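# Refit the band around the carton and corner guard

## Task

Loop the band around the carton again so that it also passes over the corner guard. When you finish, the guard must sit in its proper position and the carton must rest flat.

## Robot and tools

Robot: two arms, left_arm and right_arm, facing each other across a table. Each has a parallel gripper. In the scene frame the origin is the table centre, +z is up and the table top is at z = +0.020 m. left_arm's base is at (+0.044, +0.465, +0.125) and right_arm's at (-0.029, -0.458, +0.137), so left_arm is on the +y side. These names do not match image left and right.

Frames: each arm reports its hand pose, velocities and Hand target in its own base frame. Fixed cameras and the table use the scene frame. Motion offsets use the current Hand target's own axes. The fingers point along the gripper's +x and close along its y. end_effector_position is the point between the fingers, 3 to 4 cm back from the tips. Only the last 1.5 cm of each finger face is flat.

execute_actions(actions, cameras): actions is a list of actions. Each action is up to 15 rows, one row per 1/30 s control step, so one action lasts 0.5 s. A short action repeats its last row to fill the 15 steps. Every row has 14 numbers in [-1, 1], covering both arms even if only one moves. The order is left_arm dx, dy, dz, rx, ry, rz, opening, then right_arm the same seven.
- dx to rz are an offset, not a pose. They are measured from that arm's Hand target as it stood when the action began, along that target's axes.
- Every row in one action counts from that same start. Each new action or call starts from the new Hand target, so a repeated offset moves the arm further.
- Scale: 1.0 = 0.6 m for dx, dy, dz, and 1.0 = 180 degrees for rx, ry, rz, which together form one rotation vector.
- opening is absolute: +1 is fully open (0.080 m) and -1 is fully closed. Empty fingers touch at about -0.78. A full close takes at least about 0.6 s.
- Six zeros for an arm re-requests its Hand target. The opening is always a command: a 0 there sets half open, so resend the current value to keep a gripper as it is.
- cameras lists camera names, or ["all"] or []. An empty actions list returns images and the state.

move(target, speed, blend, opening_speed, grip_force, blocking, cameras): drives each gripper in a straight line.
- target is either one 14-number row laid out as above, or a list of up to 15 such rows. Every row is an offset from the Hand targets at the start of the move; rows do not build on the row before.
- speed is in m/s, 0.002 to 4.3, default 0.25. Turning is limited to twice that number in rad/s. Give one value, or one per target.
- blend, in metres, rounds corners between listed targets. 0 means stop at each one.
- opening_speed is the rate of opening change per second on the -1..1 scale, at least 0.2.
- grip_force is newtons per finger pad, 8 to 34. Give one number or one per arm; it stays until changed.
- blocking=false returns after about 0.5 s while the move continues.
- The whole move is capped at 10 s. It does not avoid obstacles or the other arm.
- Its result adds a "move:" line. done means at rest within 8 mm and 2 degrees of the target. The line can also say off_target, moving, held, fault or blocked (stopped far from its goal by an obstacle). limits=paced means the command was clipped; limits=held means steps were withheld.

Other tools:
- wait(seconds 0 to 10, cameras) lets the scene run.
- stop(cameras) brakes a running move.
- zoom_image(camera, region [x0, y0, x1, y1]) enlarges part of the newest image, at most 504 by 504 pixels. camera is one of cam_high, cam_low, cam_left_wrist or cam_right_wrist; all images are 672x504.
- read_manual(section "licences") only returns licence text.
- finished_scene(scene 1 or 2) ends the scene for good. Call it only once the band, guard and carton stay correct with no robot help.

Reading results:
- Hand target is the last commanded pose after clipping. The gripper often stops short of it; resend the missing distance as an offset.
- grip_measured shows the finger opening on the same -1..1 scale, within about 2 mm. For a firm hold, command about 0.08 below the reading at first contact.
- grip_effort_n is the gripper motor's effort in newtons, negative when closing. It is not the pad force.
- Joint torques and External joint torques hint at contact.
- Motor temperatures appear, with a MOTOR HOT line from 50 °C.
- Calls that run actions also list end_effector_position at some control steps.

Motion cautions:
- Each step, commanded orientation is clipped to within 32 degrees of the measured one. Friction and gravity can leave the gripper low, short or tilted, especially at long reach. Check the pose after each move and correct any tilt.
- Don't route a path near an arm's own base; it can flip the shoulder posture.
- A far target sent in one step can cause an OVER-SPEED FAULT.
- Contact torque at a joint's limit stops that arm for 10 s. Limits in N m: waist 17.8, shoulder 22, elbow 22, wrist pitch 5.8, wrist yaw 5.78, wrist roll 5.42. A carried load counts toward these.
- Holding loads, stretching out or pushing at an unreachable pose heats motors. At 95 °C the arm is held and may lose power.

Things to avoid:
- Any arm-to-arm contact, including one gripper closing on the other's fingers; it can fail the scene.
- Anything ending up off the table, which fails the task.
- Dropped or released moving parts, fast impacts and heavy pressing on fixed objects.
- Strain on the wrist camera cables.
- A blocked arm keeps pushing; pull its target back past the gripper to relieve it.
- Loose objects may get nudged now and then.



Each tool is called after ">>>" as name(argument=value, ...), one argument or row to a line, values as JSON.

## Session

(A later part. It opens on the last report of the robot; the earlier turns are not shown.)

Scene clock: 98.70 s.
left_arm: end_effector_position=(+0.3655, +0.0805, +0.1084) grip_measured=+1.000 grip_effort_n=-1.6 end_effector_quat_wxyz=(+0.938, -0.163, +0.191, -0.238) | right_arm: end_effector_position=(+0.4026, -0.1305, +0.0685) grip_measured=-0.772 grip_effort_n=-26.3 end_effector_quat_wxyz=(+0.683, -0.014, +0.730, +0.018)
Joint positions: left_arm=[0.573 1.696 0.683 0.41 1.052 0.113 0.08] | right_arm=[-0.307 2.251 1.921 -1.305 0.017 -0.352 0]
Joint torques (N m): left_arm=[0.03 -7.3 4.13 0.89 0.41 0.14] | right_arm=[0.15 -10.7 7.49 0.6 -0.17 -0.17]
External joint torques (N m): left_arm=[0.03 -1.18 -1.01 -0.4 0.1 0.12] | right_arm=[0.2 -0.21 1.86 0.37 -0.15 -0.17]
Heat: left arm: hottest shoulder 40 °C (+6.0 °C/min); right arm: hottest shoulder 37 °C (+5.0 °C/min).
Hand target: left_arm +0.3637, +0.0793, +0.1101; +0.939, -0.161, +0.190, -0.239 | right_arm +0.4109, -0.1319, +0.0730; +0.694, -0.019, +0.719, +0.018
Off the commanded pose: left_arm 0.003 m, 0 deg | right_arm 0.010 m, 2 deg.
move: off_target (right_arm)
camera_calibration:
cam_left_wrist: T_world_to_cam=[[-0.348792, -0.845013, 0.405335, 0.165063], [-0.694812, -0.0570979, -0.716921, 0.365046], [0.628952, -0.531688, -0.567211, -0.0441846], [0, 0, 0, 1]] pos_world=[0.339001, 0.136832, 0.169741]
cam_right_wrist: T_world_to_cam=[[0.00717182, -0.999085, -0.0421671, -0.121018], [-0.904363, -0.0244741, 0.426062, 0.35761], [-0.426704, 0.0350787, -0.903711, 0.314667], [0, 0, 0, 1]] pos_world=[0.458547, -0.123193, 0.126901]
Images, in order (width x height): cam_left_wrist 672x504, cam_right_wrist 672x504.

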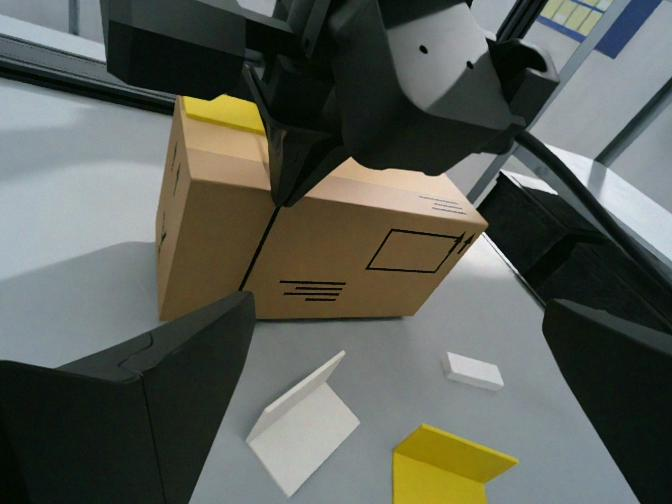

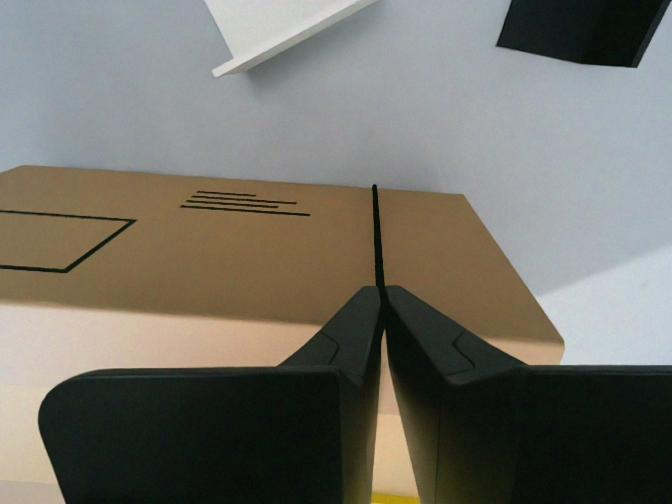

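>>> move(
  target=[
    [0,0,0,0,0,0,1, 0.0011,0.0066,-0.0313,0,0,0,-1],
    [0,0,0,0,0,0,1, 0.0294,0.0066,-0.0303,0,0,0,-1],
  ],
  speed=0.05,
  blend=[0.004,0],
  cameras=["cam_left_wrist","cam_right_wrist"],
)

Scene clock: 100.37 s.
left_arm: end_effector_position=(+0.3655, +0.0805, +0.1084) grip_measured=+1.000 grip_effort_n=-1.2 end_effector_quat_wxyz=(+0.938, -0.163, +0.191, -0.238) | right_arm: end_effector_position=(+0.3944, -0.1287, +0.0641) grip_measured=-0.772 grip_effort_n=-26.3 end_effector_quat_wxyz=(+0.699, -0.021, +0.714, +0.014)
Joint positions: left_arm=[0.573 1.696 0.683 0.41 1.052 0.113 0.08] | right_arm=[-0.31 2.172 1.777 -1.192 0.016 -0.358 0]
Joint torques (N m): left_arm=[0.04 -7.08 4.07 0.89 0.43 0.1] | right_arm=[-0.23 -9.32 3.35 0.7 -0.12 -0.19]
External joint torques (N m): left_arm=[0.04 -0.94 -1.09 -0.4 0.11 0.08] | right_arm=[-0.23 0.72 -2.3 0.4 -0.1 -0.19]
Heat: left arm: hottest shoulder 40 °C (+6.1 °C/min); right arm: hottest shoulder 37 °C (+5.1 °C/min).
Hand target: left_arm +0.3637, +0.0793, +0.1101; +0.939, -0.161, +0.190, -0.239 | right_arm +0.3919, -0.1290, +0.0559; +0.694, -0.019, +0.719, +0.018
Off the commanded pose: left_arm 0.003 m, 0 deg | right_arm 0.008 m, 1 deg.
move: done
camera_calibration:
cam_left_wrist: T_world_to_cam=[[-0.348792, -0.845013, 0.405335, 0.165063], [-0.694812, -0.0570979, -0.716921, 0.365046], [0.628952, -0.531688, -0.567211, -0.0441846], [0, 0, 0, 1]] pos_world=[0.339001, 0.136832, 0.169741]
cam_right_wrist: T_world_to_cam=[[0.0133174, -0.999502, -0.0286112, -0.122656], [-0.92283, -0.0233023, 0.384502, 0.362291], [-0.384977, 0.0212827, -0.922681, 0.290137], [0, 0, 0, 1]] pos_world=[0.447663, -0.120327, 0.124893]
Images, in order (width x height): cam_left_wrist 672x504, cam_right_wrist 672x504.

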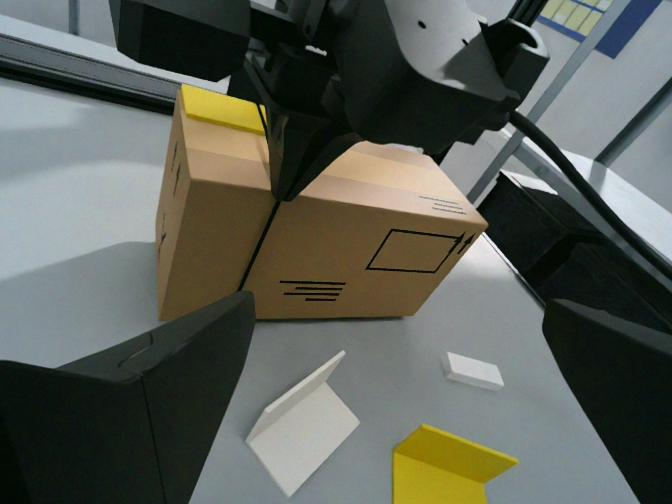

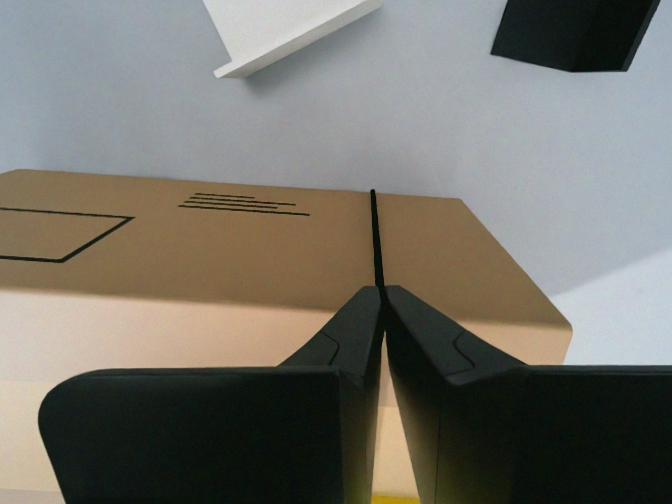

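>>> move(
  target=[
    [0,0,0,0,0,0,1, 0.007,0.0004,-0.0081,0,0,0,-1],
    [0,0,0,0,0,0,1, 0.007,0.0004,-0.0081,0,0,0,-0.45],
  ],
  speed=0.05,
  opening_speed=0.4,
  cameras=["cam_left_wrist","cam_right_wrist"],
)

Scene clock: 103.13 s.
left_arm: end_effector_position=(+0.3655, +0.0805, +0.1084) grip_measured=+1.000 grip_effort_n=-0.7 end_effector_quat_wxyz=(+0.938, -0.163, +0.191, -0.238) | right_arm: end_effector_position=(+0.3930, -0.1337, +0.0634) grip_measured=-0.455 grip_effort_n=22.1 end_effector_quat_wxyz=(+0.707, -0.022, +0.706, +0.007)
Joint positions: left_arm=[0.573 1.696 0.683 0.41 1.052 0.113 0.08] | right_arm=[-0.321 2.151 1.741 -1.152 0.019 -0.363 0.015]
Joint torques (N m): left_arm=[0.03 -7.31 3.96 0.87 0.4 0.12] | right_arm=[0.43 -8.63 2.81 -0.12 -0.23 -0.19]
External joint torques (N m): left_arm=[0.06 -1.15 -1.23 -0.43 0.08 0.09] | right_arm=[0.38 1.24 -2.88 -0.48 -0.21 -0.19]
Heat: left arm: hottest shoulder 40 °C (+6.1 °C/min); right arm: hottest shoulder 37 °C (+5.1 °C/min).
Hand target: left_arm +0.3637, +0.0793, +0.1101; +0.939, -0.161, +0.190, -0.239 | right_arm +0.3869, -0.1289, +0.0519; +0.694, -0.019, +0.719, +0.018
Off the commanded pose: left_arm 0.003 m, 0 deg | right_arm 0.014 m, 2 deg.
move: off_target (right_arm); target 2's new opening was sent with right_arm's hand 0.013 m and 2 deg from that target
camera_calibration:
cam_left_wrist: T_world_to_cam=[[-0.348792, -0.845013, 0.405335, 0.165063], [-0.694812, -0.0570979, -0.716921, 0.365046], [0.628952, -0.531688, -0.567211, -0.0441846], [0, 0, 0, 1]] pos_world=[0.339001, 0.136832, 0.169741]
cam_right_wrist: T_world_to_cam=[[0.00652342, -0.99982, -0.0178341, -0.125793], [-0.931404, -0.0125657, 0.36377, 0.367202], [-0.363928, 0.0142378, -0.931318, 0.280479], [0, 0, 0, 1]] pos_world=[0.444909, -0.125149, 0.125395]
Images, in order (width x height): cam_left_wrist 672x504, cam_right_wrist 672x504.

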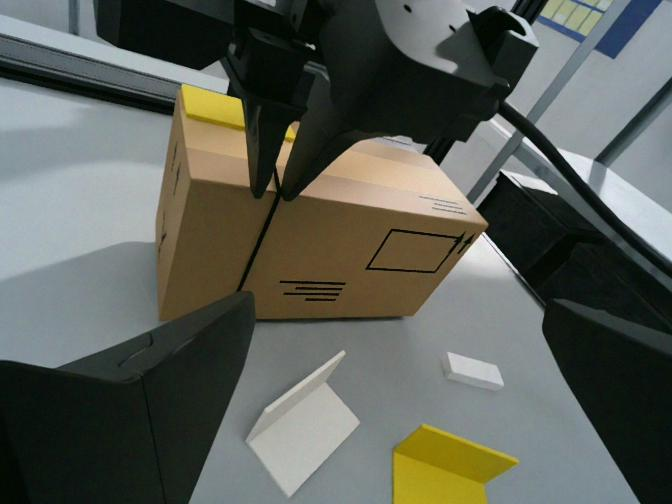

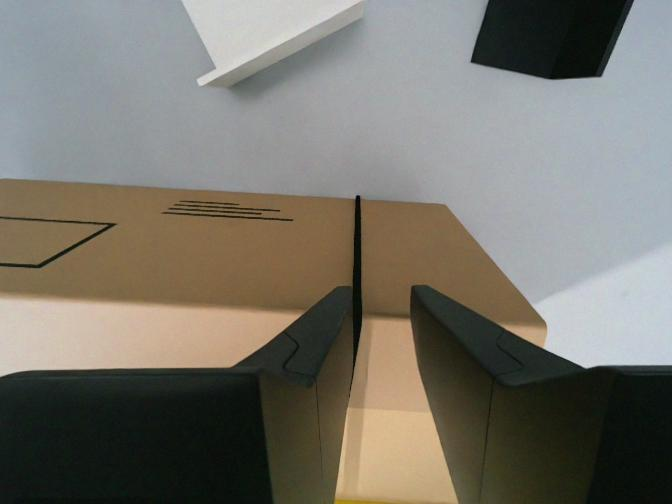

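>>> move(
  target=[
    [0,0,0,0,0,0,1, 0,0.004,0,0,0,0,-0.3],
    [0,0,0,0,0,0,1, -0.12,0.004,-0.0042,0,0,0,-0.3],
  ],
  speed=0.08,
  opening_speed=0.5,
  cameras=["all"],
)

Scene clock: 105.37 s.
left_arm: end_effector_position=(+0.3655, +0.0805, +0.1084) grip_measured=+1.000 grip_effort_n=-1.2 end_effector_quat_wxyz=(+0.938, -0.163, +0.191, -0.238) | right_arm: end_effector_position=(+0.3854, -0.1271, +0.1184) grip_measured=-0.304 grip_effort_n=19.8 end_effector_quat_wxyz=(+0.689, -0.018, +0.725, +0.018)
Joint positions: left_arm=[0.573 1.696 0.683 0.41 1.052 0.113 0.08] | right_arm=[-0.312 2.149 1.956 -1.425 0.017 -0.363 0.021]
Joint torques (N m): left_arm=[0.11 -7.27 4.06 0.92 0.4 0.09] | right_arm=[0.13 -11.16 5.85 -0.07 -0.16 -0.02]
External joint torques (N m): left_arm=[0.08 -1.09 -1.16 -0.39 0.09 0.07] | right_arm=[0.24 -1.38 0.23 -0.34 -0.15 -0.02]
Heat: left arm: hottest shoulder 40 °C (+6.1 °C/min); right arm: hottest shoulder 37 °C (+4.0 °C/min).
Hand target: left_arm +0.3637, +0.0793, +0.1101; +0.939, -0.161, +0.190, -0.239 | right_arm +0.3869, -0.1265, +0.1239; +0.694, -0.019, +0.719, +0.018
Off the commanded pose: left_arm 0.003 m, 0 deg | right_arm 0.006 m, 1 deg.
move: done
camera_calibration:
cam_left_wrist: T_world_to_cam=[[-0.348792, -0.845013, 0.405335, 0.165063], [-0.694812, -0.0570979, -0.716921, 0.365046], [0.628952, -0.531688, -0.567211, -0.0441846], [0, 0, 0, 1]] pos_world=[0.339001, 0.136832, 0.169741]
cam_right_wrist: T_world_to_cam=[[0.013816, -0.999193, -0.0377138, -0.118493], [-0.910765, -0.0281426, 0.411965, 0.324534], [-0.412693, 0.0286567, -0.910419, 0.346942], [0, 0, 0, 1]] pos_world=[0.440392, -0.119207, 0.177697]

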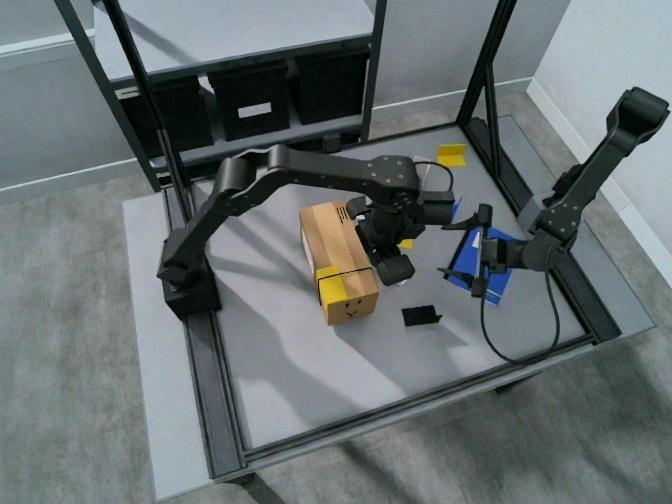

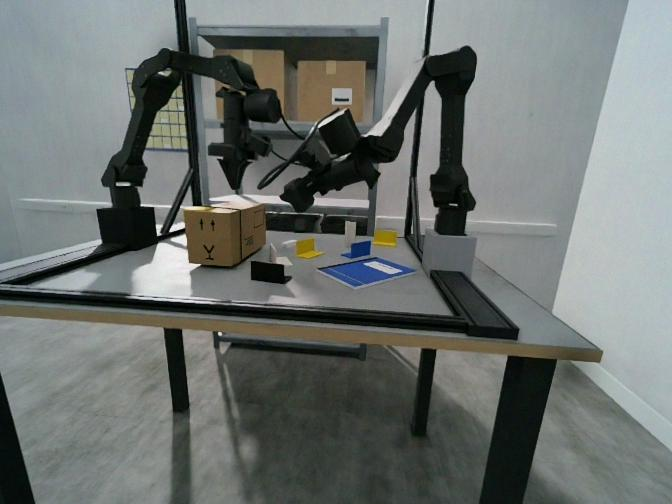

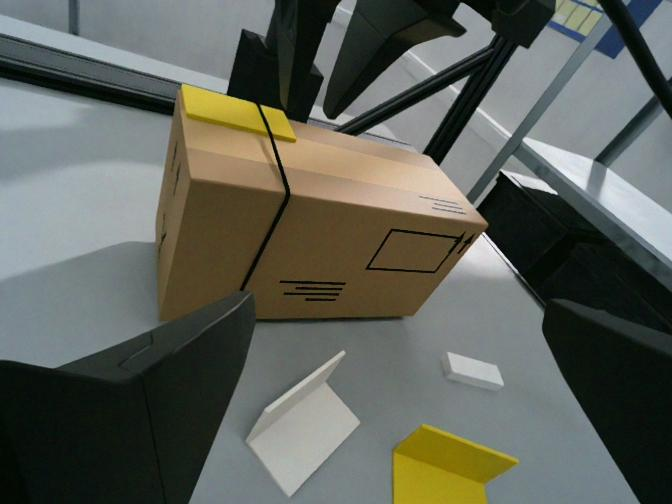

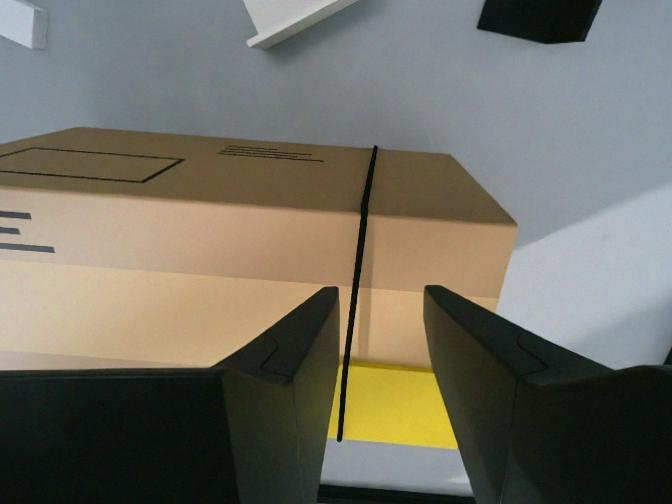

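>>> move(
  target=[0,0,0,0,0,0,1, -0.14,0.0,0.02,0,0,0,-0.3],
  speed=0.2,
  cameras=["cam_right_wrist"],
)

Scene clock: 106.63 s.
left_arm: end_effector_position=(+0.3655, +0.0805, +0.1084) grip_measured=+1.000 grip_effort_n=-1.2 end_effector_quat_wxyz=(+0.938, -0.163, +0.191, -0.238) | right_arm: end_effector_position=(+0.4013, -0.1268, +0.2027) grip_measured=-0.304 grip_effort_n=19.3 end_effector_quat_wxyz=(+0.746, -0.041, +0.665, +0.001)
Joint positions: left_arm=[0.573 1.696 0.683 0.41 1.052 0.113 0.08] | right_arm=[-0.3 2.119 2.245 -1.57 0.016 -0.36 0.021]
Joint torques (N m): left_arm=[-0.02 -7.33 4.07 0.87 0.41 0.14] | right_arm=[0.25 -10.93 5.58 0.19 -0.12 0.17]
External joint torques (N m): left_arm=[-0.03 -1.16 -1.15 -0.44 0.09 0.12] | right_arm=[0.26 -1.5 0.09 -0.37 -0.11 0.16]
Heat: left arm: hottest shoulder 40 °C (+6.0 °C/min); right arm: hottest shoulder 37 °C (+4.0 °C/min).
Hand target: left_arm +0.3637, +0.0793, +0.1101; +0.939, -0.161, +0.190, -0.239 | right_arm +0.4018, -0.1256, +0.2076; +0.694, -0.019, +0.719, +0.018
Off the commanded pose: left_arm 0.003 m, 0 deg | right_arm 0.005 m, 9 deg.
joint sent to its limit (right arm) — joint 4 (wrist pitch), lower limit. The joint targets are off in orientation, not in position.
move: off_target (right_arm)
camera_calibration:
cam_right_wrist: T_world_to_cam=[[0.0245872, -0.999535, 0.0180077, -0.130897], [-0.966504, -0.0191637, 0.255935, 0.359418], [-0.255471, -0.0236973, -0.966526, 0.371887], [0, 0, 0, 1]] pos_world=[0.445604, -0.115136, 0.269808]
Images, in order (width x height): cam_right_wrist 672x504.

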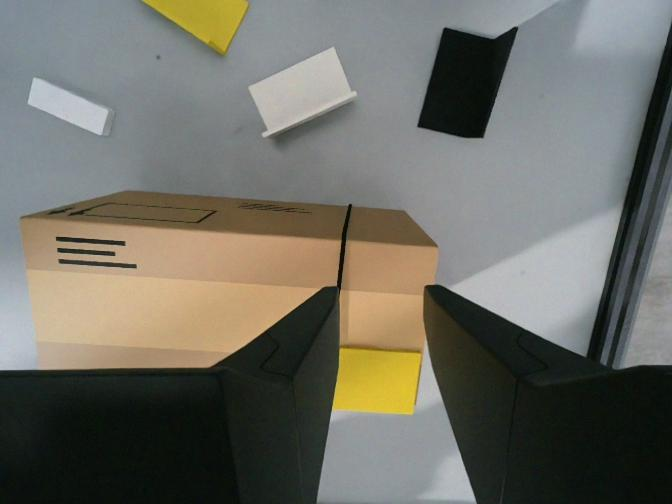

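>>> move(
  target=[0,0,0,0,0,0,1, 0.0,0.0,0,0,0,0,1],
  cameras=["cam_right_wrist"],
)

>>> zoom_image(
  camera="cam_right_wrist",
  region=[290, 190, 490, 430],
)

Scene clock: 107.57 s.
left_arm: end_effector_position=(+0.3655, +0.0805, +0.1084) grip_measured=+1.000 grip_effort_n=-1.6 end_effector_quat_wxyz=(+0.938, -0.163, +0.191, -0.238) | right_arm: end_effector_position=(+0.4013, -0.1268, +0.2027) grip_measured=+0.995 grip_effort_n=19.8 end_effector_quat_wxyz=(+0.746, -0.041, +0.665, +0.001)
Joint positions: left_arm=[0.573 1.696 0.683 0.41 1.052 0.113 0.08] | right_arm=[-0.3 2.119 2.245 -1.57 0.016 -0.36 0.08]
Joint torques (N m): left_arm=[-0.15 -7.16 4.09 0.89 0.41 0.16] | right_arm=[0.23 -10.96 5.62 0.18 -0.12 0.18]
External joint torques (N m): left_arm=[-0.15 -1 -1.11 -0.41 0.09 0.14] | right_arm=[0.29 -1.52 0.13 -0.38 -0.11 0.18]
Motor temperatures (°C): left_arm=[25 40 35 32 29 35] | right_arm=[28 38 33 36 29 31]
Heat: left arm: hottest shoulder 40 °C (+6.0 °C/min); right arm: hottest shoulder 38 °C (+5.0 °C/min).
Hand target: left_arm +0.3637, +0.0793, +0.1101; +0.939, -0.161, +0.190, -0.239 | right_arm +0.4018, -0.1256, +0.2076; +0.694, -0.019, +0.719, +0.018
Off the commanded pose: left_arm 0.003 m, 0 deg | right_arm 0.005 m, 9 deg.
joint sent to its limit (right arm) — joint 4 (wrist pitch), lower limit. The joint targets are off in orientation, not in position.
move: off_target (right_arm)
camera_calibration:
cam_right_wrist: T_world_to_cam=[[0.0245872, -0.999535, 0.0180077, -0.130897], [-0.966504, -0.0191637, 0.255935, 0.359418], [-0.255471, -0.0236973, -0.966526, 0.371887], [0, 0, 0, 1]] pos_world=[0.445604, -0.115136, 0.269808]
Images, in order (width x height): cam_right_wrist 672x504.

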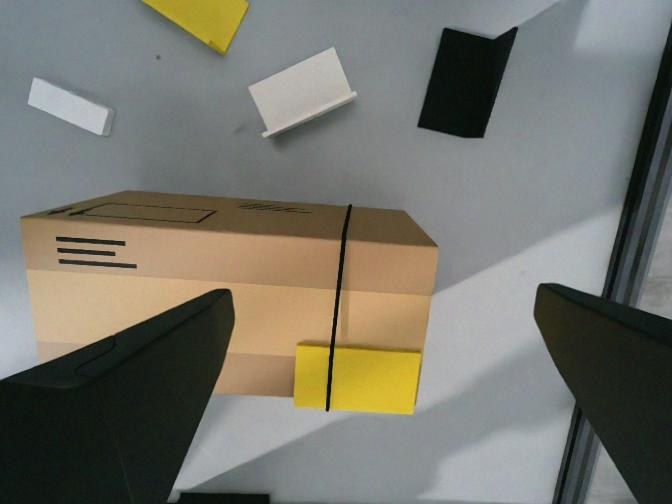

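Scaled by 2.100 from the camera's 672x504 image, which has a finer 960x720 frame.

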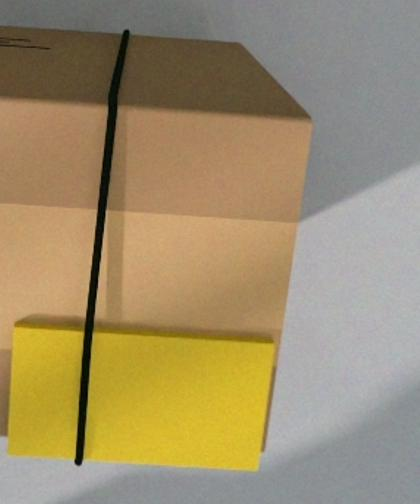

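>>> move(
  target=[-0.0425,0.0695,0.0176,0,0,0,1, 0.226,0.0462,-0.3768,0.0259,-0.3164,-0.0129,1],
  speed=0.2,
  cameras=["all"],
)

Scene clock: 111.23 s.
left_arm: end_effector_position=(+0.3621, +0.1274, +0.1096) grip_measured=+1.000 grip_effort_n=-1.2 end_effector_quat_wxyz=(+0.938, -0.162, +0.191, -0.238) | right_arm: end_effector_position=(+0.1705, -0.1114, +0.0813) grip_measured=+0.996 grip_effort_n=19.8 end_effector_quat_wxyz=(+0.953, +0.004, +0.301, -0.019)
Joint positions: left_arm=[0.705 1.775 0.833 0.172 1.154 0.301 0.08] | right_arm=[-1.151 0.808 0.289 -0.487 -0.823 -0.861 0.08]
Joint torques (N m): left_arm=[0.16 -5.82 5.85 0.75 0.48 0.11] | right_arm=[-0.18 -0.95 5.03 0.62 -0.58 -0.16]
External joint torques (N m): left_arm=[0.17 1.04 0.55 -0.4 0.07 0.09] | right_arm=[-0.19 0 -1.23 -0.43 -0.15 -0.16]
Heat: left arm: hottest shoulder 40 °C (+5.1 °C/min); right arm: hottest shoulder 38 °C (+5.1 °C/min).
Hand target: left_arm +0.3637, +0.1294, +0.1100; +0.939, -0.161, +0.190, -0.239 | right_arm +0.1699, -0.1101, +0.0799; +0.954, +0.005, +0.301, -0.017
Off the commanded pose: left_arm 0.003 m, 0 deg | right_arm 0.002 m, 0 deg.
move: done
camera_calibration:
cam_left_wrist: T_world_to_cam=[[-0.349684, -0.845399, 0.403759, 0.20366], [-0.694327, -0.0554875, -0.717517, 0.365864], [0.628992, -0.531245, -0.567581, -0.0164615], [0, 0, 0, 1]] pos_world=[0.3356, 0.18373, 0.170941]
cam_right_wrist: T_world_to_cam=[[-0.0281902, -0.998479, -0.047376, -0.0932043], [-0.832369, 0.0496913, -0.55199, 0.218195], [0.553505, 0.0238736, -0.832504, 0.0523984], [0, 0, 0, 1]] pos_world=[0.149988, -0.105156, 0.159648]

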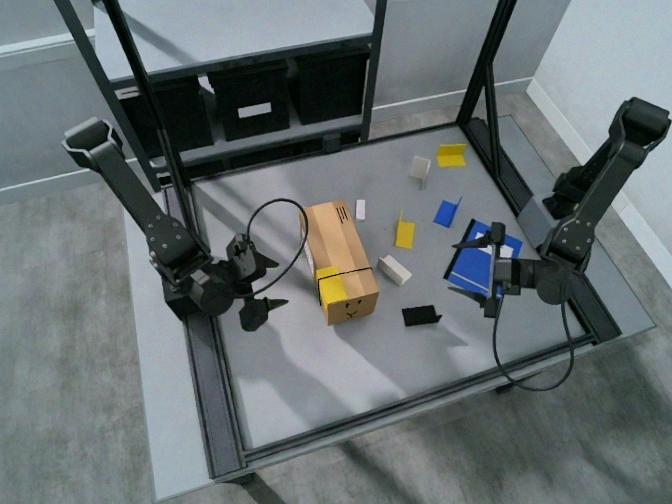

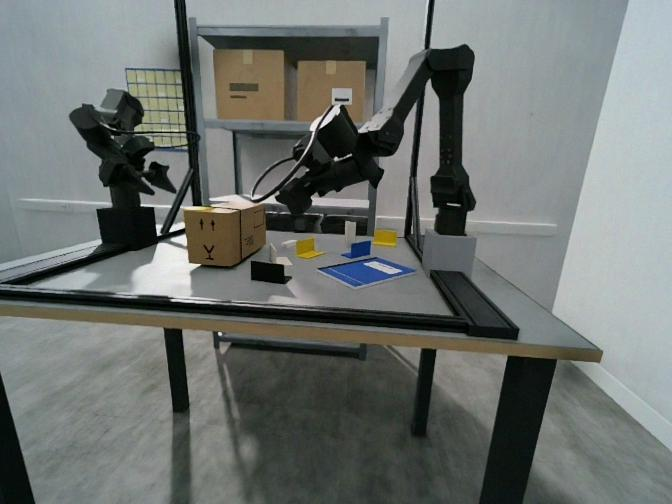

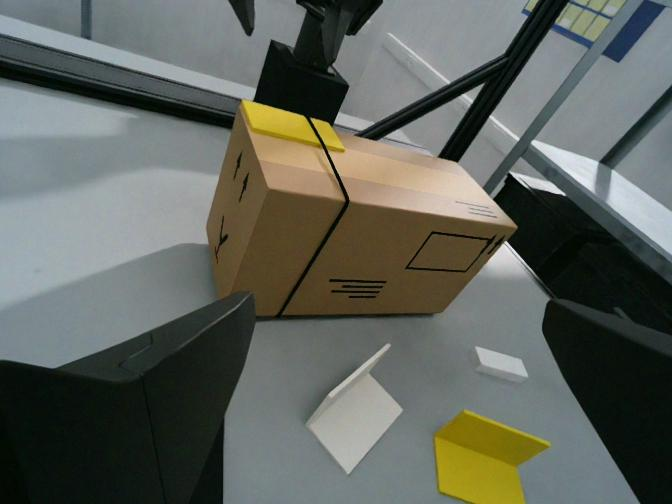

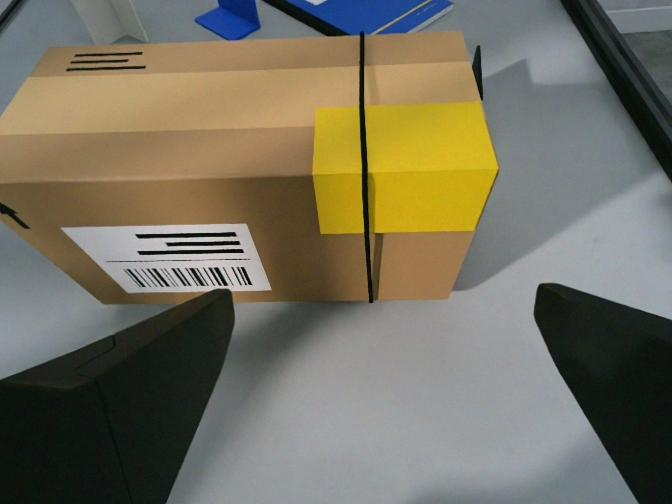

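>>> zoom_image(
  camera="cam_left_wrist",
  region=[200, 90, 420, 330],
)

>>> zoom_image(
  camera="cam_right_wrist",
  region=[290, 20, 530, 320],
)

Scaled by 2.100 from the camera's 672x504 image, which has a finer 960x720 frame.

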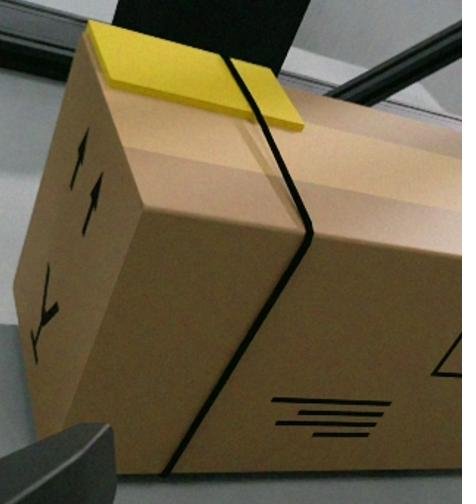

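Scaled by 1.680 from the camera's 672x504 image, which has a finer 960x720 frame.

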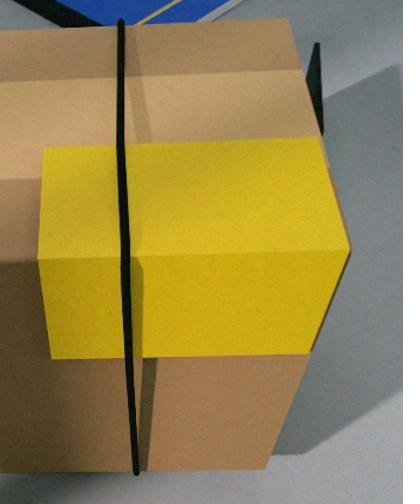

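>>> move(
  target=[-0.05,0,0,0,0.056,0,1, 0,0,0,0,0,0,1],
  speed=0.2,
  cameras=["cam_left_wrist"],
)

>>> zoom_image(
  camera="cam_left_wrist",
  region=[150, 60, 500, 320],
)

Scene clock: 113.70 s.
left_arm: end_effector_position=(+0.3377, +0.1424, +0.1184) grip_measured=+1.000 grip_effort_n=-0.7 end_effector_quat_wxyz=(+0.918, -0.141, +0.272, -0.253) | right_arm: end_effector_position=(+0.1705, -0.1114, +0.0813) grip_measured=+0.996 grip_effort_n=19.8 end_effector_quat_wxyz=(+0.953, +0.004, +0.301, -0.019)
Joint positions: left_arm=[0.774 1.777 1.065 -0.541 1.104 0.765 0.08] | right_arm=[-1.151 0.808 0.289 -0.487 -0.823 -0.862 0.08]
Joint torques (N m): left_arm=[-0.07 -6.14 6.2 0.22 0.48 0.13] | right_arm=[-0.14 -0.92 5.01 0.62 -0.58 -0.19]
External joint torques (N m): left_arm=[-0.06 0.94 0.66 -0.5 -0.07 0.1] | right_arm=[-0.14 -0.01 -1.16 -0.41 -0.16 -0.2]
Heat: left arm: hottest shoulder 40 °C (+5.0 °C/min); right arm: hottest shoulder 37 °C (+4.0 °C/min).
Hand target: left_arm +0.3392, +0.1447, +0.1183; +0.918, -0.140, +0.271, -0.252 | right_arm +0.1699, -0.1101, +0.0799; +0.954, +0.005, +0.301, -0.017
Off the commanded pose: left_arm 0.003 m, 0 deg | right_arm 0.002 m, 0 deg.
move: done
camera_calibration:
cam_left_wrist: T_world_to_cam=[[-0.352434, -0.846453, 0.399134, 0.2058], [-0.790928, 0.0414397, -0.610504, 0.362275], [0.500223, -0.530849, -0.684088, 0.0689907], [0, 0, 0, 1]] pos_world=[0.324553, 0.195811, 0.186224]
Images, in order (width x height): cam_left_wrist 672x504.

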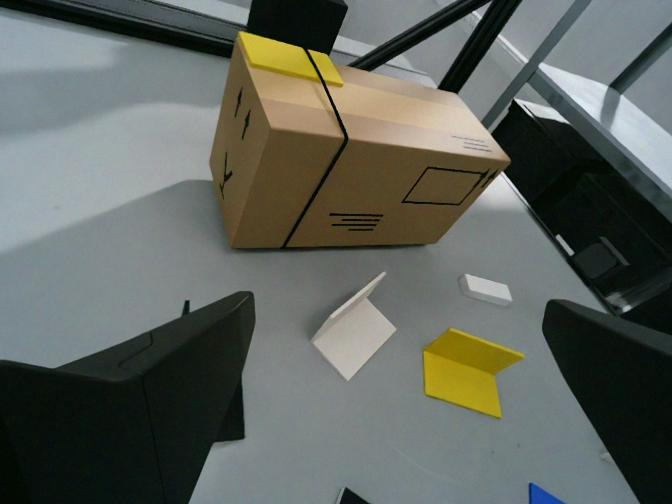

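Scaled by 1.440 from the camera's 672x504 image, which has a finer 960x720 frame.

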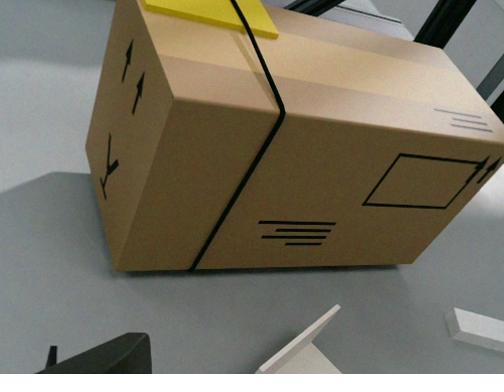

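>>> zoom_image(
  camera="cam_left_wrist",
  region=[220, 200, 460, 400],
)

>>> zoom_image(
  camera="cam_left_wrist",
  region=[200, 30, 420, 260],
)

Scaled by 2.100 from the camera's 672x504 image, which has a finer 960x720 frame.

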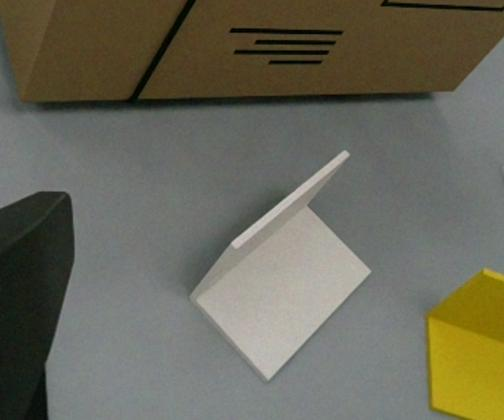

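Scaled by 2.191 from the camera's 672x504 image, which has a finer 960x720 frame.

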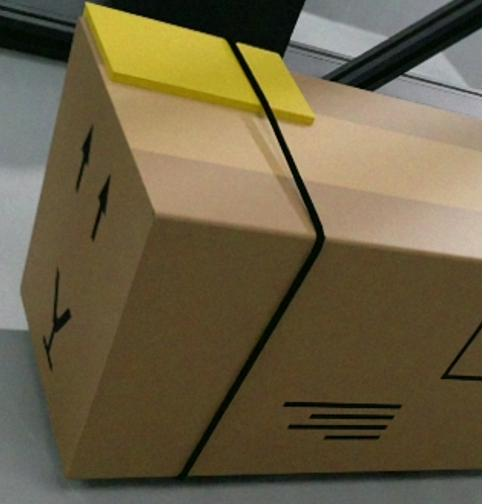

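>>> move(
  target=[0.3192,0.048,-0.0903,0.0388,0.0299,0.1743,-0.2, 0,0,0,0,0,0,1],
  speed=0.15,
  cameras=["all"],
)

Scene clock: 120.80 s.
left_arm: end_effector_position=(+0.4559, +0.0581, -0.0181) grip_measured=-0.197 grip_effort_n=-15.6 end_effector_quat_wxyz=(+0.945, +0.006, +0.327, -0.019) | right_arm: end_effector_position=(+0.1705, -0.1114, +0.0813) grip_measured=+0.996 grip_effort_n=19.8 end_effector_quat_wxyz=(+0.953, +0.004, +0.301, -0.019)
Joint positions: left_arm=[0.184 2.109 0.865 0.565 0.175 0.138 0.026] | right_arm=[-1.151 0.808 0.289 -0.487 -0.823 -0.862 0.08]
Joint torques (N m): left_arm=[-0.17 -7.28 5.08 1.52 -0.03 -0.04] | right_arm=[-0.12 -0.94 5.02 0.62 -0.58 -0.19]
External joint torques (N m): left_arm=[-0.2 1.05 0.64 0.02 -0.09 -0.05] | right_arm=[-0.11 -0.01 -1.19 -0.43 -0.16 -0.2]
Heat: left arm: hottest shoulder 39 °C (+4.0 °C/min); right arm: hottest shoulder 36 °C (+3.0 °C/min).
Hand target: left_arm +0.4585, +0.0590, -0.0190; +0.945, +0.006, +0.325, -0.017 | right_arm +0.1699, -0.1101, +0.0799; +0.954, +0.005, +0.301, -0.017
Off the commanded pose: left_arm 0.003 m, 0 deg | right_arm 0.002 m, 0 deg.
move: done
camera_calibration:
cam_left_wrist: T_world_to_cam=[[-0.00176696, -0.999994, -0.00287718, 0.0724169], [-0.845839, 0.00302936, -0.53343, 0.40455], [0.533436, 0.00149108, -0.845839, -0.177207], [0, 0, 0, 1]] pos_world=[0.43684, 0.0714552, 0.0661187]
cam_right_wrist: T_world_to_cam=[[-0.0278805, -0.998492, -0.0472916, -0.093268], [-0.832333, 0.0493887, -0.55207, 0.218088], [0.553574, 0.0239704, -0.832455, 0.0524459], [0, 0, 0, 1]] pos_world=[0.149889, -0.105156, 0.159648]

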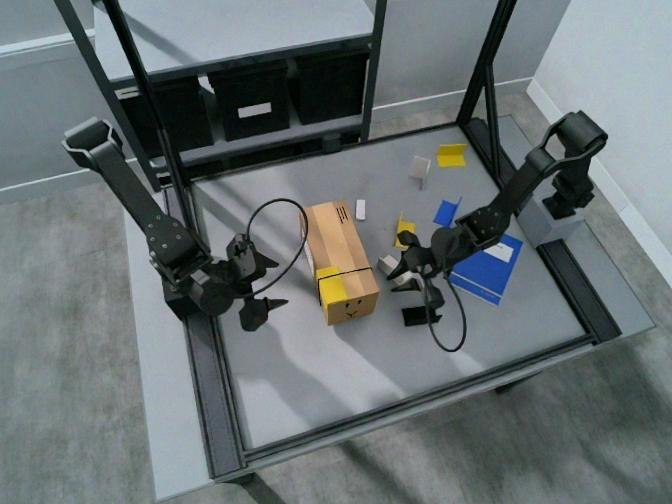

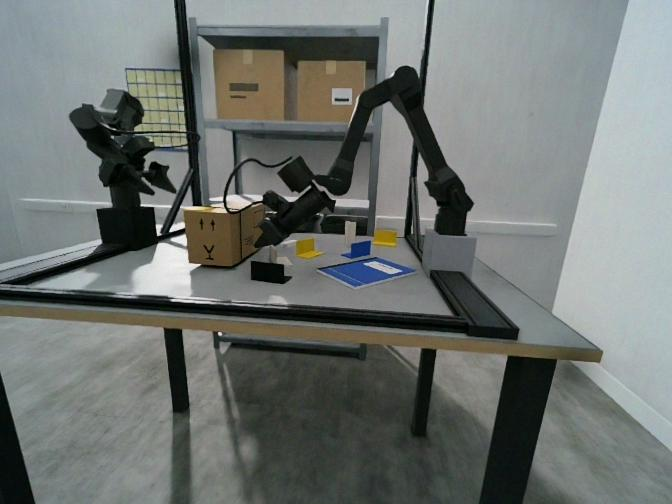

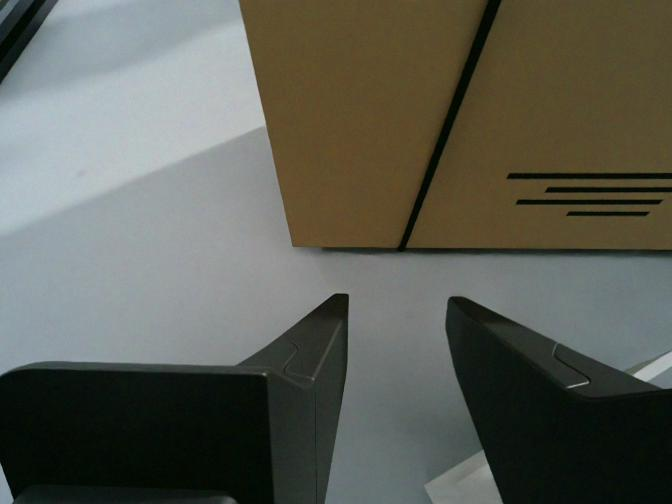

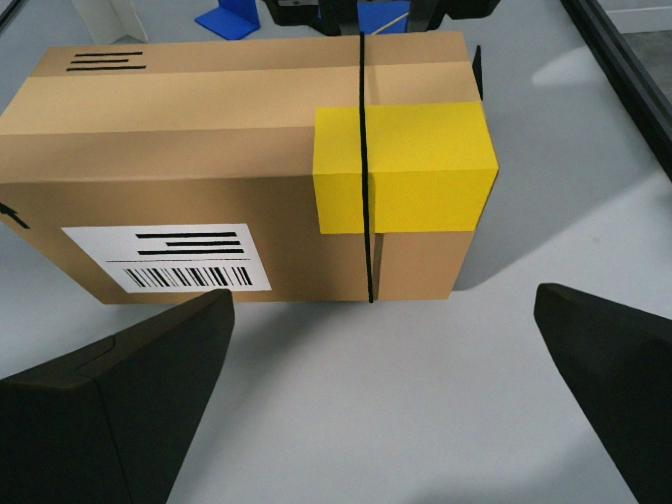

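>>> move(
  target=[0.0579,0.0019,0.0125,0,0,0,-0.2, 0,0,0,0,0,0,1],
  speed=0.08,
  cameras=["cam_left_wrist","cam_low","cam_right_wrist"],
)

Scene clock: 122.13 s.
left_arm: end_effector_position=(+0.4888, +0.0592, -0.0320) grip_measured=-0.197 grip_effort_n=-15.6 end_effector_quat_wxyz=(+0.946, +0.006, +0.324, -0.018) | right_arm: end_effector_position=(+0.1705, -0.1114, +0.0813) grip_measured=+0.996 grip_effort_n=19.8 end_effector_quat_wxyz=(+0.953, +0.004, +0.301, -0.019)
Joint positions: left_arm=[0.17 2.231 1.011 0.55 0.163 0.129 0.026] | right_arm=[-1.151 0.808 0.289 -0.487 -0.823 -0.862 0.08]
Joint torques (N m): left_arm=[-0.13 -8.05 5.02 1.08 -0.03 -0.02] | right_arm=[-0.12 -0.94 5 0.62 -0.58 -0.19]
External joint torques (N m): left_arm=[-0.14 1.24 0.42 -0.44 -0.1 -0.02] | right_arm=[-0.12 -0.01 -1.25 -0.43 -0.16 -0.2]
Heat: left arm: hottest shoulder 39 °C (+4.1 °C/min); right arm: hottest shoulder 36 °C (+3.0 °C/min).
Hand target: left_arm +0.4906, +0.0589, -0.0344; +0.945, +0.006, +0.325, -0.017 | right_arm +0.1699, -0.1101, +0.0799; +0.954, +0.005, +0.301, -0.017
Off the commanded pose: left_arm 0.003 m, 0 deg | right_arm 0.002 m, 0 deg.
move: done
camera_calibration:
cam_left_wrist: T_world_to_cam=[[-0.000416771, -0.999992, -0.00405758, 0.0727576], [-0.842462, 0.00253715, -0.53875, 0.42325], [0.538756, 0.00319382, -0.842456, -0.209046], [0, 0, 0, 1]] pos_world=[0.469227, 0.0723508, 0.0522094]
cam_right_wrist: T_world_to_cam=[[-0.0278805, -0.998492, -0.0472916, -0.093268], [-0.832333, 0.0493887, -0.55207, 0.218088], [0.553574, 0.0239704, -0.832455, 0.0524459], [0, 0, 0, 1]] pos_world=[0.149889, -0.105156, 0.159648]
Images, in order (width x height): cam_low 672x504, cam_left_wrist 672x504, cam_right_wrist 672x504.

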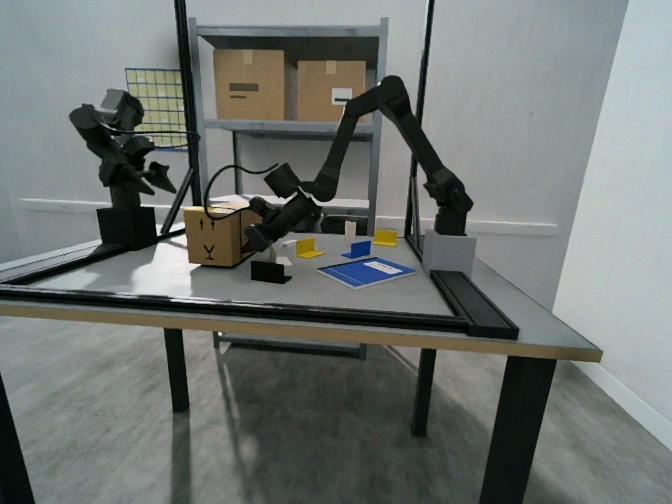

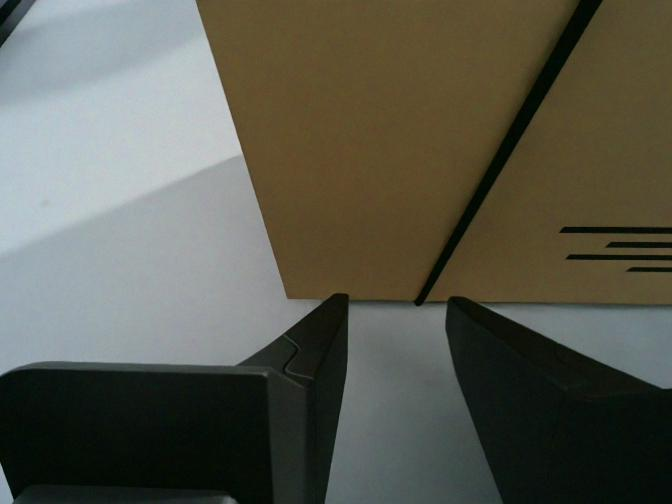

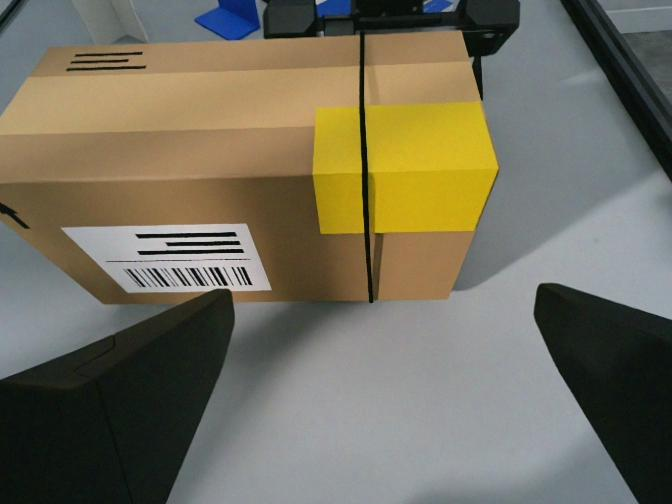

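>>> move(
  target=[0.0066,-0.0258,0.0051,0,0,0,-0.2, 0,0,0,0,0,0,1],
  speed=0.08,
  cameras=["cam_left_wrist"],
)

Scene clock: 123.50 s.
left_arm: end_effector_position=(+0.4932, +0.0428, -0.0322) grip_measured=-0.197 grip_effort_n=-15.1 end_effector_quat_wxyz=(+0.946, +0.006, +0.324, -0.018) | right_arm: end_effector_position=(+0.1705, -0.1114, +0.0813) grip_measured=+0.996 grip_effort_n=19.8 end_effector_quat_wxyz=(+0.953, +0.004, +0.301, -0.019)
Joint positions: left_arm=[0.126 2.237 1.02 0.55 0.13 0.102 0.026] | right_arm=[-1.151 0.808 0.289 -0.487 -0.823 -0.862 0.08]
Joint torques (N m): left_arm=[0.05 -8.14 5.09 1.11 -0.03 -0.07] | right_arm=[-0.12 -0.92 5.01 0.62 -0.58 -0.19]
External joint torques (N m): left_arm=[0.05 1.18 0.5 -0.42 -0.09 -0.07] | right_arm=[-0.13 0.04 -1.27 -0.44 -0.15 -0.2]
Heat: left arm: hottest shoulder 40 °C (+5.0 °C/min); right arm: hottest shoulder 36 °C (+3.0 °C/min).
Hand target: left_arm +0.4950, +0.0433, -0.0345; +0.945, +0.006, +0.326, -0.017 | right_arm +0.1699, -0.1101, +0.0799; +0.954, +0.005, +0.301, -0.017
Off the commanded pose: left_arm 0.003 m, 0 deg | right_arm 0.002 m, 0 deg.
move: done
camera_calibration:
cam_left_wrist: T_world_to_cam=[[-0.0016603, -0.999991, -0.00377741, 0.0570355], [-0.842735, 0.00343267, -0.538318, 0.427032], [0.538326, 0.00228959, -0.842733, -0.211317], [0, 0, 0, 1]] pos_world=[0.473727, 0.056053, 0.0520104]
Images, in order (width x height): cam_left_wrist 672x504.

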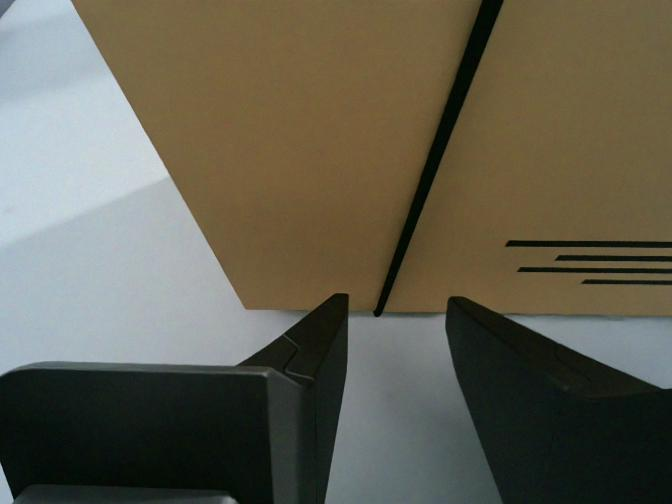

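>>> move(
  target=[0.0171,0.0007,0.0133,0,0,0,-0.2, 0,0,0,0,0,0,1],
  speed=0.06,
  cameras=["cam_left_wrist"],
)

Scene clock: 124.50 s.
left_arm: end_effector_position=(+0.5036, +0.0437, -0.0326) grip_measured=-0.197 grip_effort_n=-14.7 end_effector_quat_wxyz=(+0.945, +0.005, +0.327, -0.018) | right_arm: end_effector_position=(+0.1705, -0.1114, +0.0813) grip_measured=+0.996 grip_effort_n=19.8 end_effector_quat_wxyz=(+0.953, +0.004, +0.301, -0.019)
Joint positions: left_arm=[0.124 2.26 1.074 0.514 0.127 0.099 0.026] | right_arm=[-1.151 0.808 0.289 -0.487 -0.823 -0.862 0.08]
Joint torques (N m): left_arm=[-0.5 -7.72 6.37 1.32 -0.06 -0.04] | right_arm=[-0.11 -0.94 5.02 0.62 -0.58 -0.19]
External joint torques (N m): left_arm=[-0.5 1.83 1.68 -0.19 -0.11 -0.04] | right_arm=[-0.12 -0.02 -1.19 -0.42 -0.16 -0.19]
Heat: left arm: hottest shoulder 40 °C (+5.0 °C/min); right arm: hottest wrist pitch 36 °C (+0.0 °C/min).
Hand target: left_arm +0.5080, +0.0432, -0.0346; +0.945, +0.006, +0.326, -0.017 | right_arm +0.1699, -0.1101, +0.0799; +0.954, +0.005, +0.301, -0.017
Off the commanded pose: left_arm 0.005 m, 0 deg | right_arm 0.002 m, 0 deg.
move: done
camera_calibration:
cam_left_wrist: T_world_to_cam=[[0.000215256, -0.999997, -0.00246369, 0.0570766], [-0.845708, 0.0011327, -0.533645, 0.437316], [0.533646, 0.00219844, -0.845705, -0.214961], [0, 0, 0, 1]] pos_world=[0.484542, 0.0570536, 0.0517188]
Images, in order (width x height): cam_left_wrist 672x504.

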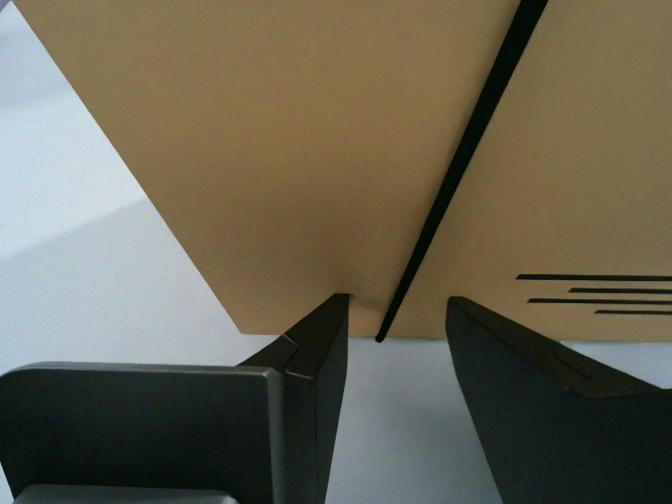

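>>> move(
  target=[
    [0.0026,0,0.0021,0,0,0,-0.2, 0,0,0,0,0,0,1],
    [0.0026,0,0.0021,0,0,0,-1, 0,0,0,0,0,0,1],
  ],
  speed=0.06,
  opening_speed=0.6,
  cameras=["cam_left_wrist","cam_right_wrist"],
)

Scene clock: 126.87 s.
left_arm: end_effector_position=(+0.5042, +0.0444, -0.0368) grip_measured=-0.773 grip_effort_n=-22.6 end_effector_quat_wxyz=(+0.943, +0.005, +0.332, -0.016) | right_arm: end_effector_position=(+0.1705, -0.1114, +0.0813) grip_measured=+0.996 grip_effort_n=19.8 end_effector_quat_wxyz=(+0.953, +0.004, +0.301, -0.019)
Joint positions: left_arm=[0.124 2.272 1.084 0.506 0.123 0.099 0] | right_arm=[-1.151 0.808 0.289 -0.487 -0.823 -0.862 0.08]
Joint torques (N m): left_arm=[-0.24 -8.69 6.02 1.49 0.06 -0.04] | right_arm=[-0.13 -0.94 5.02 0.63 -0.58 -0.2]
External joint torques (N m): left_arm=[-0.21 0.97 1.32 -0.02 0 -0.04] | right_arm=[-0.15 0.03 -1.27 -0.43 -0.15 -0.2]
Heat: left arm: hottest shoulder 40 °C (+4.0 °C/min); right arm: hottest wrist pitch 36 °C (+0.0 °C/min).
Hand target: left_arm +0.5100, +0.0431, -0.0344; +0.945, +0.006, +0.325, -0.017 | right_arm +0.1699, -0.1101, +0.0799; +0.954, +0.005, +0.301, -0.017
Off the commanded pose: left_arm 0.006 m, 1 deg | right_arm 0.002 m, 0 deg.
move: done
camera_calibration:
cam_left_wrist: T_world_to_cam=[[0.00397242, -0.999985, -0.00367243, 0.0558901], [-0.85131, -0.001455, -0.524661, 0.438838], [0.524648, 0.00521055, -0.851303, -0.214631], [0, 0, 0, 1]] pos_world=[0.48597, 0.0576462, 0.0477307]
cam_right_wrist: T_world_to_cam=[[-0.0278805, -0.998492, -0.0472916, -0.093268], [-0.832333, 0.0493887, -0.55207, 0.218088], [0.553574, 0.0239704, -0.832455, 0.0524459], [0, 0, 0, 1]] pos_world=[0.149889, -0.105156, 0.159648]
Images, in order (width x height): cam_left_wrist 672x504, cam_right_wrist 672x504.

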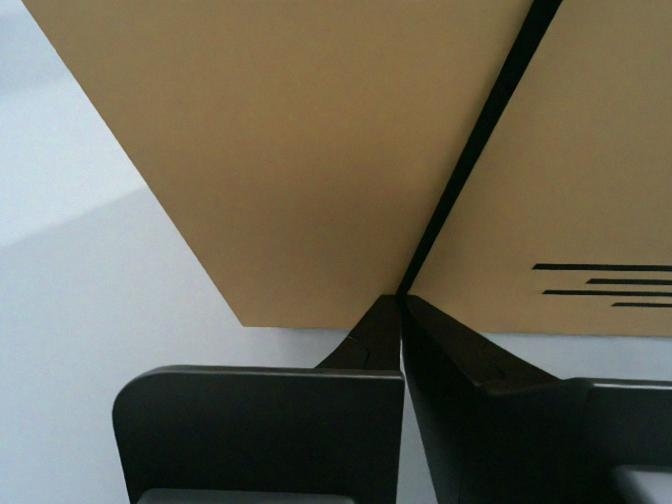

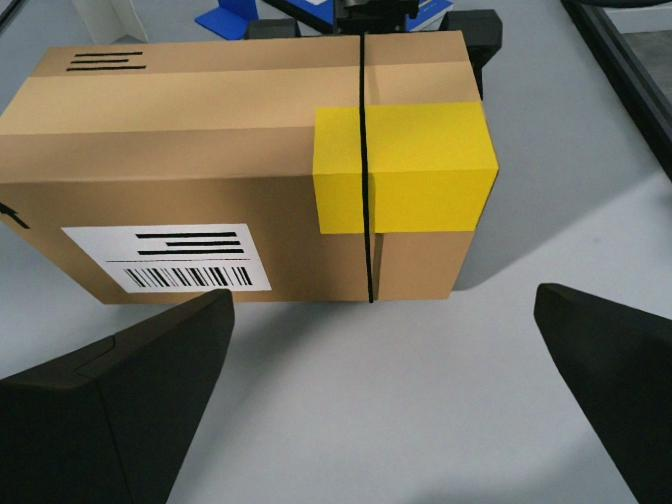

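>>> zoom_image(
  camera="cam_left_wrist",
  region=[330, 200, 500, 360],
)

Scaled by 2.965 from the camera's 672x504 image, which has a finer 960x720 frame.

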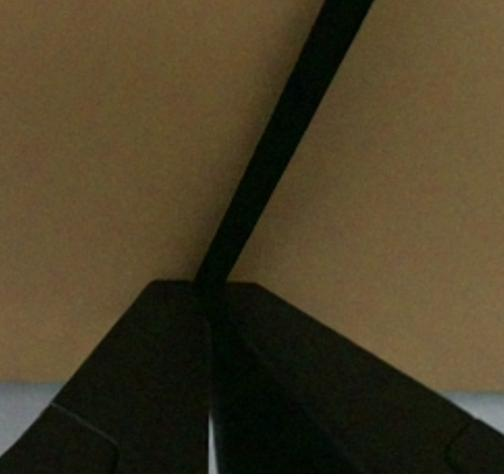

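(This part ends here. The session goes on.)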